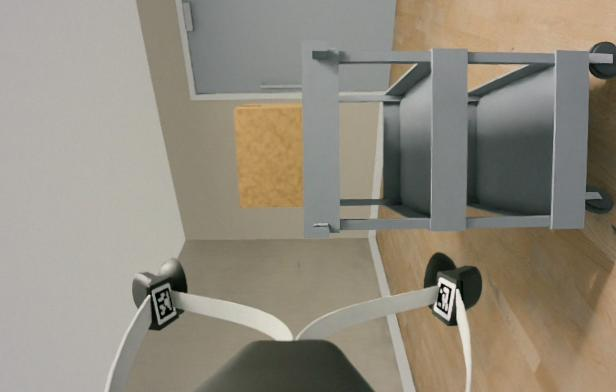

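Call:
{"name": "move", "arguments": {
  "blocking": false,
  "r2": {"base":{"strafe_m":-0.06},"joints":{"arm_m":0.112,"lift_m":0.687,"wrist_yaw_rad":0,"wrist_roll_rad":1.57,"gripper_m":0.141}}
}}

Call:
{"name": "wait", "arguments": {
  "seconds": 4,
  "cameras": ["r2_head_camera","r2_wrist_camera","r1_head_camera"]
}}

Scene clock: 84.17 s.
move: r2 moving
r1: as last shown
r1.base_tilt: forward=-1.6 right=+1.3
r1.lidar_m: 2.81 1.27 0.91 0.78 0.80 1.12 1.87 1.97 2.11 1.99 2.07 2.77
r1.servo_current: wrist_yaw_rad=46(65) wrist_pitch_rad=39(46) wrist_roll_rad=52(52) gripper_m=52(52)
r1.wrist_depth_mm: - - - - - - - / - - - - - - - / - - - - - - - / - - - - - - - / - - - - - - - / - - - 198 - - - / - 1756 180 183 154 1921 -
r2.base_odometry: x=-0.532 y=+0.361 heading=-2.385
r2.turned_by_wheels: +0.000
r2.turned_by_imu: +0.000
r2.base_tilt: forward=-0.6 right=+0.1
r2.lidar_m: 1.09 3.02 2.85 2.55 1.82 1.73 1.81 1.96 1.86 1.93 2.61 1.14
r2.base_status: strafe_m moving
r2.joint_positions: lift_m=+0.687 arm_m=+0.051 wrist_yaw_rad=+0.003 wrist_pitch_rad=+0.001 wrist_roll_rad=+1.568 gripper_m=+0.141
r2.joint_status: lift_m moving; arm_m moving; wrist_yaw_rad moving; wrist_roll_rad moving; the others done
r2.measured_speeds: translate_m=+0.000 strafe_m=-0.128 rotate_rad=+0.003 lift_m=+0.000 arm_m=+0.195 wrist_yaw_rad=+0.000 wrist_pitch_rad=+0.000 wrist_roll_rad=+0.001
r2.motor_effort: lift_m=+15(16) arm_m=+5(12) wheel_0=+6(12) wheel_1=-8(12) wheel_2=+1(5)
r2.servo_current: wrist_yaw_rad=33(59) wrist_pitch_rad=39(46) wrist_roll_rad=46(65) gripper_m=52(52)
r2.hand_pose: x=+0.5101 y=-0.0867 z=+0.8652 quat_wxyz=(+0.708, +0.706, +0.001, +0.001) (m; r2's base frame)
r2.wrist_depth_mm: - - - - - 1708 1182 / - - - - 1397 854 - / - - - 1060 - 854 - / - - - 1078 - 866 - / - - - - - 1430 1205 / - - - - - 1430 1205 / - - - - - 1808 1182
pictures: none

Scene clock: 85.00 s.
earlier move: r2 done
r1.base_odometry: x=-0.733 y=+0.820 heading=+2.300
r1.turned_by_wheels: +0.000
r1.turned_by_imu: +0.000
r1.base_tilt: forward=-1.5 right=+1.3
r1.lidar_m: 2.81 1.26 0.91 0.78 0.77 1.10 1.87 1.95 2.10 1.99 2.08 2.80
r1.base_status: not commanded
r1.joint_positions: lift_m=+0.700 arm_m=+0.000 wrist_yaw_rad=+0.003 wrist_pitch_rad=+0.002 wrist_roll_rad=+0.000 gripper_m=-0.019
r1.joint_status: not commanded
r1.measured_speeds: all 0
r1.motor_effort: lift_m=+23(23) arm_m=+3(4) wheel_0=+2(3) wheel_1=+1(2) wheel_2=+0(0)
r1.servo_current: wrist_yaw_rad=52(65) wrist_pitch_rad=46(52) wrist_roll_rad=33(65) gripper_m=52(59)
r1.hand_pose: x=+0.4595 y=-0.0867 z=+0.8772 quat_wxyz=(+1.000, +0.000, +0.001, +0.001) (m; r1's base frame)
r1.wrist_depth_mm: - - - - - - - / - - - - - - - / - - - - - - - / - - - - - - - / - - - - - - - / - - - 198 - - - / - 1756 180 183 154 1983 -
r2.base_odometry: x=-0.549 y=+0.379 heading=-2.385
r2.turned_by_wheels: +0.000
r2.turned_by_imu: +0.000
r2.base_tilt: forward=-0.6 right=+0.1
r2.lidar_m: 1.07 3.05 2.88 2.52 1.84 1.74 1.84 1.91 1.83 1.91 2.61 1.09
r2.base_status: done
r2.joint_positions: lift_m=+0.687 arm_m=+0.112 wrist_yaw_rad=+0.003 wrist_pitch_rad=+0.001 wrist_roll_rad=+1.568 gripper_m=+0.141
r2.joint_status: all done
r2.measured_speeds: all 0
r2.motor_effort: lift_m=+14(16) arm_m=+7(14) wheel_0=+2(12) wheel_1=-1(12) wheel_2=+0(5)
r2.servo_current: wrist_yaw_rad=52(78) wrist_pitch_rad=39(46) wrist_roll_rad=46(72) gripper_m=52(52)
r2.hand_pose: x=+0.5713 y=-0.0867 z=+0.8652 quat_wxyz=(+0.708, +0.706, +0.001, +0.001) (m; r2's base frame)
r2.wrist_depth_mm: - - - - - 1708 1160 / - - - - - 788 - / - - - 976 - 798 - / - - - 1025 - 820 - / - - - - - 820 1205 / - - - - - 1397 1182 / - - - - - 1808 1182
wait: 0.83 of 4 s (r2 has come to rest)
pictures: r1_head_camera, r2_head_camera, r2_wrist_camera
Images, in order (width x height): r1_head_camera 420x560, r2_head_camera 420x560, r2_wrist_camera 616x392.

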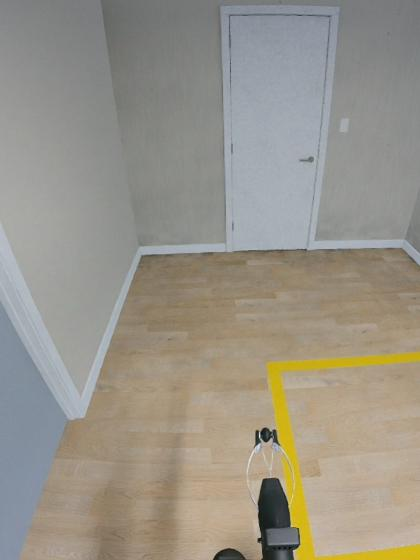

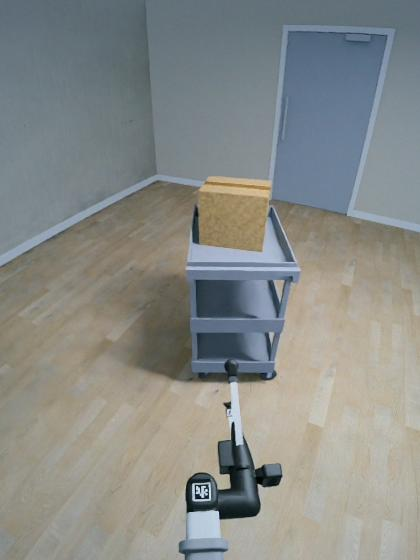

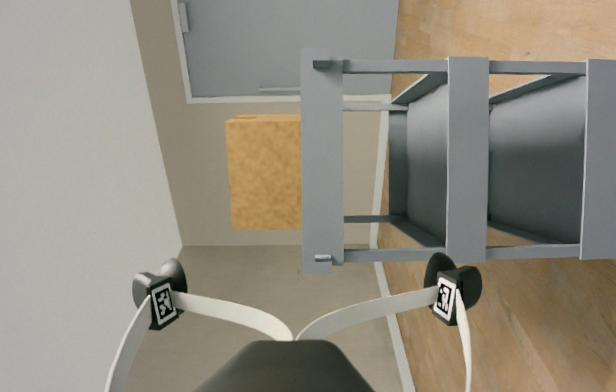

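Call:
{"name": "move", "arguments": {
  "blocking": false,
  "r2": {"base":{"translate_m":0.28},"contact_limits":{"translate_m":0.2}}
}}

Call:
{"name": "wait", "arguments": {
  "seconds": 4,
  "cameras": ["r2_head_camera","r2_wrist_camera"]
}}

Call:
{"name": "wait", "arguments": {
  "seconds": 0.3,
  "cameras": ["r2_head_camera","r2_wrist_camera"]
}}

Scene clock: 95.37 s.
move: r2 moving
r1: as last shown
r1.base_tilt: forward=-1.6 right=+1.3
r1.lidar_m: 2.84 1.26 0.91 0.76 0.81 1.13 1.86 1.97 2.12 2.00 2.06 2.80
r1.motor_effort: lift_m=+23(23) arm_m=+4(4) wheel_0=+2(3) wheel_1=+1(2) wheel_2=+0(0)
r1.servo_current: wrist_yaw_rad=26(59) wrist_pitch_rad=46(52) wrist_roll_rad=52(65) gripper_m=52(59)
r2.base_odometry: x=-0.571 y=+0.358 heading=-2.384
r2.turned_by_wheels: +0.000
r2.turned_by_imu: +0.001
r2.base_tilt: forward=-0.7 right=+0.1
r2.lidar_m: 1.05 3.02 2.86 2.59 1.87 1.77 1.86 1.95 1.85 1.92 2.61 1.08
r2.base_status: translate_m moving
r2.joint_positions: lift_m=+0.687 arm_m=+0.112 wrist_yaw_rad=+0.003 wrist_pitch_rad=+0.001 wrist_roll_rad=+1.568 gripper_m=+0.141
r2.joint_status: not commanded
r2.measured_speeds: translate_m=+0.121 strafe_m=+0.001 rotate_rad=+0.002 lift_m=+0.000 arm_m=+0.000 wrist_yaw_rad=+0.000 wrist_pitch_rad=+0.000 wrist_roll_rad=+0.000
r2.motor_effort: lift_m=+14(15) arm_m=+7(8) wheel_0=+8(10) wheel_1=+8(9) wheel_2=-12(13)
r2.servo_current: wrist_yaw_rad=39(52) wrist_pitch_rad=46(46) wrist_roll_rad=46(52) gripper_m=52(59)
r2.contact_limits: translate_m 0.2
r2.hand_pose: x=+0.5713 y=-0.0867 z=+0.8652 quat_wxyz=(+0.708, +0.706, +0.001, +0.001) (m; r2's base frame)
r2.wrist_depth_mm: - - - - - 1708 1182 / - - - - - 768 - / - - - 960 - 768 - / - - - 991 - 778 - / - - - - - 798 1182 / - - - - - 1430 1205 / - - - - - 1863 1205
pictures: none

Scene clock: 97.27 s.
earlier move: r2 done
r1.base_odometry: x=-0.733 y=+0.820 heading=+2.300
r1.turned_by_wheels: +0.000
r1.turned_by_imu: +0.000
r1.base_tilt: forward=-1.6 right=+1.3
r1.lidar_m: 2.83 1.26 0.90 0.76 0.79 1.10 1.86 1.96 2.11 1.99 2.06 2.78
r1.base_status: not commanded
r1.joint_positions: lift_m=+0.700 arm_m=+0.000 wrist_yaw_rad=+0.003 wrist_pitch_rad=+0.002 wrist_roll_rad=+0.000 gripper_m=-0.019
r1.joint_status: not commanded
r1.measured_speeds: all 0
r1.motor_effort: lift_m=+23(23) arm_m=+3(4) wheel_0=+2(3) wheel_1=+2(2) wheel_2=+0(0)
r1.servo_current: wrist_yaw_rad=46(72) wrist_pitch_rad=46(52) wrist_roll_rad=46(65) gripper_m=52(59)
r1.hand_pose: x=+0.4595 y=-0.0867 z=+0.8772 quat_wxyz=(+1.000, +0.000, +0.001, +0.001) (m; r1's base frame)
r1.wrist_depth_mm: - - - - - - - / - - - - - - - / - - - - - - - / - - - - - - - / - - - - - - - / - - - 198 - - - / - 1756 179 183 154 1983 -
r2.base_odometry: x=-0.752 y=+0.187 heading=-2.384
r2.turned_by_wheels: +0.000
r2.turned_by_imu: +0.000
r2.base_tilt: forward=-0.7 right=+0.1
r2.lidar_m: 0.81 2.91 2.74 2.90 2.09 2.00 2.09 2.07 1.95 2.05 2.75 0.85
r2.base_status: done
r2.joint_positions: lift_m=+0.687 arm_m=+0.112 wrist_yaw_rad=+0.003 wrist_pitch_rad=+0.001 wrist_roll_rad=+1.568 gripper_m=+0.141
r2.joint_status: not commanded
r2.measured_speeds: all 0
r2.motor_effort: lift_m=+14(15) arm_m=+7(8) wheel_0=+3(10) wheel_1=+4(9) wheel_2=-3(14)
r2.servo_current: wrist_yaw_rad=46(59) wrist_pitch_rad=39(52) wrist_roll_rad=52(59) gripper_m=46(59)
r2.contact_limits: translate_m 0.2
r2.hand_pose: x=+0.5713 y=-0.0867 z=+0.8652 quat_wxyz=(+0.708, +0.706, +0.001, +0.001) (m; r2's base frame)
r2.wrist_depth_mm: - - - 512 - 768 512 / - - - 525 - 525 517 / - - 741 530 1118 - 530 / - - 768 539 1138 - 535 / - - - 544 - - 539 / - - - 484 549 544 1138 / - - - - - 1863 1205
wait: 1.90 of 4 s (r2 has come to rest)
pictures: r2_head_camera, r2_wrist_camera
Images, in order (width x height): r2_head_camera 420x560, r2_wrist_camera 616x392.

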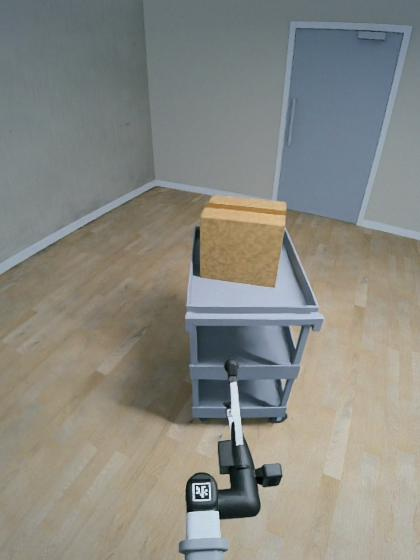

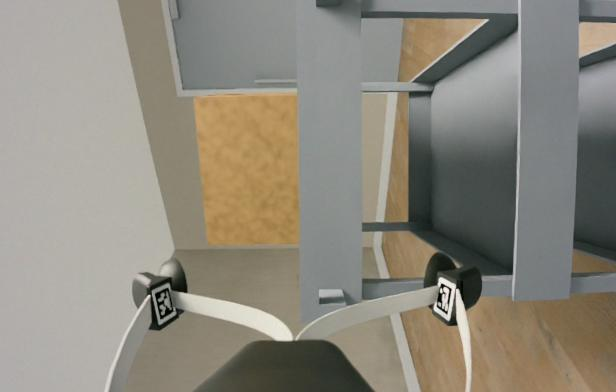

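Scene clock: 97.57 s.
r1.base_odometry: x=-0.733 y=+0.820 heading=+2.300
r1.turned_by_wheels: +0.000
r1.turned_by_imu: +0.000
r1.base_tilt: forward=-1.6 right=+1.3
r1.lidar_m: 2.83 1.26 0.88 0.76 0.82 1.10 1.87 1.96 2.14 2.00 2.08 2.79
r1.base_status: not commanded
r1.joint_positions: lift_m=+0.700 arm_m=+0.000 wrist_yaw_rad=+0.003 wrist_pitch_rad=+0.002 wrist_roll_rad=+0.000 gripper_m=-0.019
r1.joint_status: not commanded
r1.measured_speeds: all 0
r1.motor_effort: lift_m=+23(23) arm_m=+4(4) wheel_0=+3(3) wheel_1=+1(2) wheel_2=+0(0)
r1.servo_current: wrist_yaw_rad=39(72) wrist_pitch_rad=39(52) wrist_roll_rad=26(65) gripper_m=52(59)
r1.hand_pose: x=+0.4595 y=-0.0867 z=+0.8772 quat_wxyz=(+1.000, +0.000, +0.001, +0.001) (m; r1's base frame)
r1.wrist_depth_mm: - - - - - - - / - - - - - - - / - - - - - - - / - - - - - - - / - - - - - - - / - - - 198 - - - / - 1756 180 183 154 1983 -
r2.base_odometry: x=-0.752 y=+0.187 heading=-2.384
r2.turned_by_wheels: +0.000
r2.turned_by_imu: +0.000
r2.base_tilt: forward=-0.7 right=+0.1
r2.lidar_m: 0.81 2.90 2.73 2.88 2.08 1.99 2.05 2.09 1.98 2.05 2.77 0.86
r2.base_status: done
r2.joint_positions: lift_m=+0.687 arm_m=+0.112 wrist_yaw_rad=+0.003 wrist_pitch_rad=+0.001 wrist_roll_rad=+1.568 gripper_m=+0.141
r2.joint_status: not commanded
r2.measured_speeds: all 0
r2.motor_effort: lift_m=+14(15) arm_m=+7(8) wheel_0=+3(10) wheel_1=+4(9) wheel_2=-3(14)
r2.servo_current: wrist_yaw_rad=46(59) wrist_pitch_rad=33(52) wrist_roll_rad=46(59) gripper_m=52(59)
r2.contact_limits: translate_m 0.2
r2.hand_pose: x=+0.5713 y=-0.0867 z=+0.8652 quat_wxyz=(+0.708, +0.706, +0.001, +0.001) (m; r2's base frame)
r2.wrist_depth_mm: - - - 512 - 768 512 / - - - 521 - 525 521 / - - 750 530 1098 - 525 / - - 778 539 1118 - 530 / - - - 539 - - 539 / - - - 484 549 554 1138 / - - - - - 1863 1205
wait: 0.30 s; at rest by 0.27 s
pictures: r2_head_camera, r2_wrist_camera
Images, in order (width x height): r2_head_camera 420x560, r2_wrist_camera 616x392.

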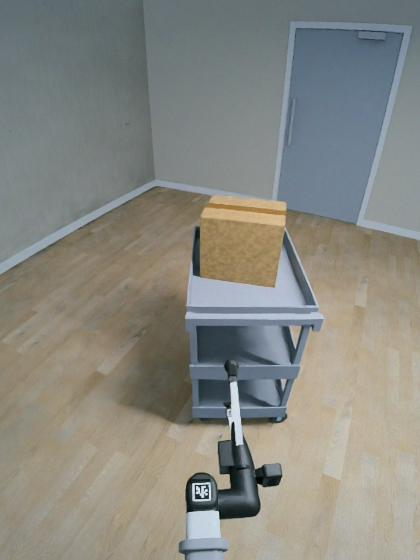

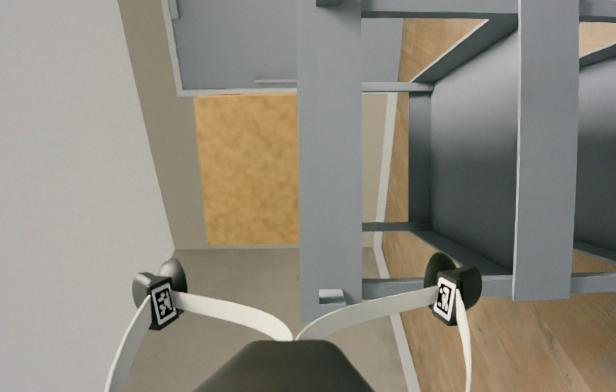

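Call:
{"name": "move", "arguments": {
  "blocking": false,
  "r2": {"base":{"strafe_m":-0.07}}
}}

Call:
{"name": "wait", "arguments": {
  "seconds": 3
}}

Call:
{"name": "move", "arguments": {
  "blocking": false,
  "r2": {"base":{"translate_m":0.18},"contact_limits":{"translate_m":0.1},"pace":"slow"}
}}

Call:
{"name": "wait", "arguments": {
  "seconds": 4,
  "cameras": ["r2_head_camera","r2_wrist_camera"]
}}

Scene clock: 110.30 s.
move: r2 moving
r1: as last shown
r1.lidar_m: 2.82 1.27 0.91 0.77 0.81 1.10 1.87 1.94 2.13 2.00 2.07 2.81
r1.motor_effort: lift_m=+23(23) arm_m=+4(4) wheel_0=+2(3) wheel_1=+2(2) wheel_2=+0(0)
r1.servo_current: wrist_yaw_rad=52(59) wrist_pitch_rad=39(46) wrist_roll_rad=52(65) gripper_m=52(59)
r2.base_odometry: x=-0.777 y=+0.213 heading=-2.384
r2.turned_by_wheels: +0.000
r2.turned_by_imu: +0.000
r2.base_tilt: forward=-0.7 right=+0.0
r2.lidar_m: 0.81 2.93 2.77 2.92 2.08 2.01 2.10 2.04 1.94 2.00 2.70 0.84
r2.base_status: strafe_m moving
r2.joint_positions: lift_m=+0.687 arm_m=+0.112 wrist_yaw_rad=+0.003 wrist_pitch_rad=+0.001 wrist_roll_rad=+1.568 gripper_m=+0.141
r2.joint_status: not commanded
r2.measured_speeds: translate_m=+0.000 strafe_m=-0.141 rotate_rad=+0.001 lift_m=+0.000 arm_m=+0.000 wrist_yaw_rad=+0.000 wrist_pitch_rad=+0.000 wrist_roll_rad=+0.000
r2.motor_effort: lift_m=+14(14) arm_m=+7(8) wheel_0=+13(13) wheel_1=-10(11) wheel_2=-1(1)
r2.servo_current: wrist_yaw_rad=33(59) wrist_pitch_rad=39(46) wrist_roll_rad=52(65) gripper_m=46(52)
r2.hand_pose: x=+0.5713 y=-0.0867 z=+0.8652 quat_wxyz=(+0.708, +0.706, +0.001, +0.001) (m; r2's base frame)
r2.wrist_depth_mm: - - - 512 - 539 508 / - - - 521 - 759 517 / - - 732 525 1118 - 525 / - - 778 539 1118 - 530 / - - - 798 - - 539 / - - - 544 539 544 549 / - - - - - 1921 1205
pictures: none

Scene clock: 111.07 s.
earlier move: r2 done
r1.base_odometry: x=-0.733 y=+0.820 heading=+2.300
r1.turned_by_wheels: +0.000
r1.turned_by_imu: +0.000
r1.base_tilt: forward=-1.6 right=+1.3
r1.lidar_m: 2.81 1.26 0.89 0.73 0.80 1.12 1.87 1.94 2.11 1.98 2.06 2.81
r1.base_status: not commanded
r1.joint_positions: lift_m=+0.700 arm_m=+0.000 wrist_yaw_rad=+0.003 wrist_pitch_rad=+0.002 wrist_roll_rad=+0.000 gripper_m=-0.019
r1.joint_status: not commanded
r1.measured_speeds: all 0
r1.motor_effort: lift_m=+23(23) arm_m=+3(4) wheel_0=+2(3) wheel_1=+2(2) wheel_2=+0(0)
r1.servo_current: wrist_yaw_rad=65(65) wrist_pitch_rad=39(52) wrist_roll_rad=39(65) gripper_m=52(59)
r1.hand_pose: x=+0.4595 y=-0.0867 z=+0.8772 quat_wxyz=(+1.000, +0.000, +0.001, +0.001) (m; r1's base frame)
r1.wrist_depth_mm: - - - - - - - / - - - - - - - / - - - - - - - / - - - - - - - / - - - - - - - / - - - 199 - - - / - 1708 180 183 154 1921 -
r2.base_odometry: x=-0.800 y=+0.238 heading=-2.384
r2.turned_by_wheels: +0.000
r2.turned_by_imu: +0.000
r2.base_tilt: forward=-0.7 right=+0.1
r2.lidar_m: 0.79 2.97 2.80 2.93 2.13 2.04 2.13 2.01 1.90 1.98 2.68 0.83
r2.base_status: done
r2.joint_positions: lift_m=+0.687 arm_m=+0.112 wrist_yaw_rad=+0.003 wrist_pitch_rad=+0.001 wrist_roll_rad=+1.568 gripper_m=+0.141
r2.joint_status: not commanded
r2.measured_speeds: all 0
r2.motor_effort: lift_m=+14(14) arm_m=+7(8) wheel_0=+1(13) wheel_1=-3(11) wheel_2=+0(1)
r2.servo_current: wrist_yaw_rad=52(59) wrist_pitch_rad=33(46) wrist_roll_rad=46(65) gripper_m=46(52)
r2.hand_pose: x=+0.5713 y=-0.0867 z=+0.8652 quat_wxyz=(+0.708, +0.706, +0.001, +0.001) (m; r2's base frame)
r2.wrist_depth_mm: - - - - - 1708 1118 / - - - 517 - 759 521 / - - 831 525 1098 - 525 / - - 759 530 1138 - 535 / - - 788 539 1160 535 539 / - - - 539 539 539 539 / - - - - - 1708 1118
wait: 0.77 of 3 s (r2 has come to rest)
pictures: none

Scene clock: 111.57 s.
move: r2 moving
r1: as last shown
r1.lidar_m: 2.82 1.24 0.91 0.76 0.82 1.12 1.86 1.98 2.09 1.98 2.07 2.79
r1.motor_effort: lift_m=+23(23) arm_m=+4(4) wheel_0=+2(3) wheel_1=+1(2) wheel_2=+0(0)
r1.servo_current: wrist_yaw_rad=39(59) wrist_pitch_rad=46(46) wrist_roll_rad=46(65) gripper_m=52(59)
r1.wrist_depth_mm: - - - - - - - / - - - - - - - / - - - - - - - / - - - - - - - / - - - - - - - / - - - 198 - - - / - 1756 180 183 154 1983 -
r2.base_odometry: x=-0.809 y=+0.229 heading=-2.384
r2.turned_by_wheels: +0.000
r2.turned_by_imu: +0.000
r2.base_tilt: forward=-0.7 right=+0.1
r2.lidar_m: 0.78 2.97 2.79 2.94 2.13 2.03 2.10 2.00 1.92 2.00 2.70 0.83
r2.base_status: translate_m moving
r2.joint_positions: lift_m=+0.687 arm_m=+0.112 wrist_yaw_rad=+0.003 wrist_pitch_rad=+0.001 wrist_roll_rad=+1.568 gripper_m=+0.141
r2.joint_status: not commanded
r2.measured_speeds: translate_m=+0.049 strafe_m=+0.000 rotate_rad=+0.002 lift_m=+0.000 arm_m=+0.000 wrist_yaw_rad=+0.000 wrist_pitch_rad=+0.000 wrist_roll_rad=+0.000
r2.motor_effort: lift_m=+14(14) arm_m=+7(8) wheel_0=+3(9) wheel_1=+4(6) wheel_2=-8(10)
r2.servo_current: wrist_yaw_rad=46(59) wrist_pitch_rad=46(46) wrist_roll_rad=52(59) gripper_m=46(59)
r2.contact_limits: translate_m 0.1
r2.hand_pose: x=+0.5713 y=-0.0867 z=+0.8652 quat_wxyz=(+0.708, +0.706, +0.001, +0.001) (m; r2's base frame)
r2.wrist_depth_mm: - - - - - 1661 1118 / - - - 508 - 831 508 / - - 798 508 1118 - 517 / - - 750 521 - - 517 / - - 778 759 - 521 525 / - - - 530 530 525 535 / - - - - - 1756 1118
pictures: none

Scene clock: 114.17 s.
earlier move: r2 done
r1.base_odometry: x=-0.733 y=+0.820 heading=+2.300
r1.turned_by_wheels: +0.000
r1.turned_by_imu: +0.000
r1.base_tilt: forward=-1.6 right=+1.2
r1.lidar_m: 2.83 1.26 0.90 0.75 0.81 1.11 1.87 1.97 2.12 2.00 2.05 2.77
r1.base_status: not commanded
r1.joint_positions: lift_m=+0.700 arm_m=+0.000 wrist_yaw_rad=+0.003 wrist_pitch_rad=+0.002 wrist_roll_rad=+0.000 gripper_m=-0.019
r1.joint_status: not commanded
r1.measured_speeds: all 0
r1.motor_effort: lift_m=+23(23) arm_m=+3(4) wheel_0=+3(3) wheel_1=+2(2) wheel_2=+0(0)
r1.servo_current: wrist_yaw_rad=52(65) wrist_pitch_rad=46(52) wrist_roll_rad=39(72) gripper_m=59(59)
r1.hand_pose: x=+0.4595 y=-0.0867 z=+0.8772 quat_wxyz=(+1.000, +0.000, +0.001, +0.001) (m; r1's base frame)
r1.wrist_depth_mm: - - - - - - - / - - - - - - - / - - - - - - - / - - - - - - - / - - - - - - - / - - - 198 - - - / - 1708 179 183 154 1921 -
r2.base_odometry: x=-0.931 y=+0.114 heading=-2.384
r2.turned_by_wheels: +0.000
r2.turned_by_imu: +0.001
r2.base_tilt: forward=-0.7 right=+0.0
r2.lidar_m: 0.62 2.86 2.71 2.84 2.29 2.17 2.27 2.08 1.99 2.07 2.80 0.64
r2.base_status: done
r2.joint_positions: lift_m=+0.687 arm_m=+0.112 wrist_yaw_rad=+0.003 wrist_pitch_rad=+0.001 wrist_roll_rad=+1.568 gripper_m=+0.141
r2.joint_status: not commanded
r2.measured_speeds: all 0
r2.motor_effort: lift_m=+14(14) arm_m=+7(8) wheel_0=+4(10) wheel_1=+5(7) wheel_2=-5(11)
r2.servo_current: wrist_yaw_rad=52(65) wrist_pitch_rad=46(52) wrist_roll_rad=33(59) gripper_m=46(59)
r2.contact_limits: translate_m 0.1
r2.hand_pose: x=+0.5713 y=-0.0867 z=+0.8652 quat_wxyz=(+0.708, +0.706, +0.001, +0.001) (m; r2's base frame)
r2.wrist_depth_mm: - - - 338 353 1661 - / - - - 343 345 904 - / - - 549 345 347 946 - / - - 574 349 353 960 - / - - 603 353 357 931 - / - - 621 297 359 203 - / - - - - - 1921 504
wait: 2.60 of 4 s (r2 has come to rest)
pictures: r2_head_camera, r2_wrist_camera
Images, in order (width x height): r2_head_camera 420x560, r2_wrist_camera 616x392.

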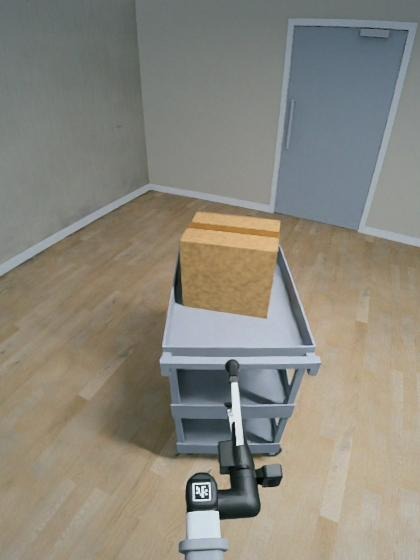

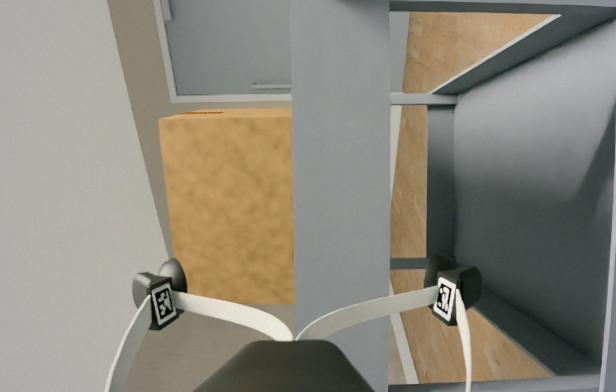

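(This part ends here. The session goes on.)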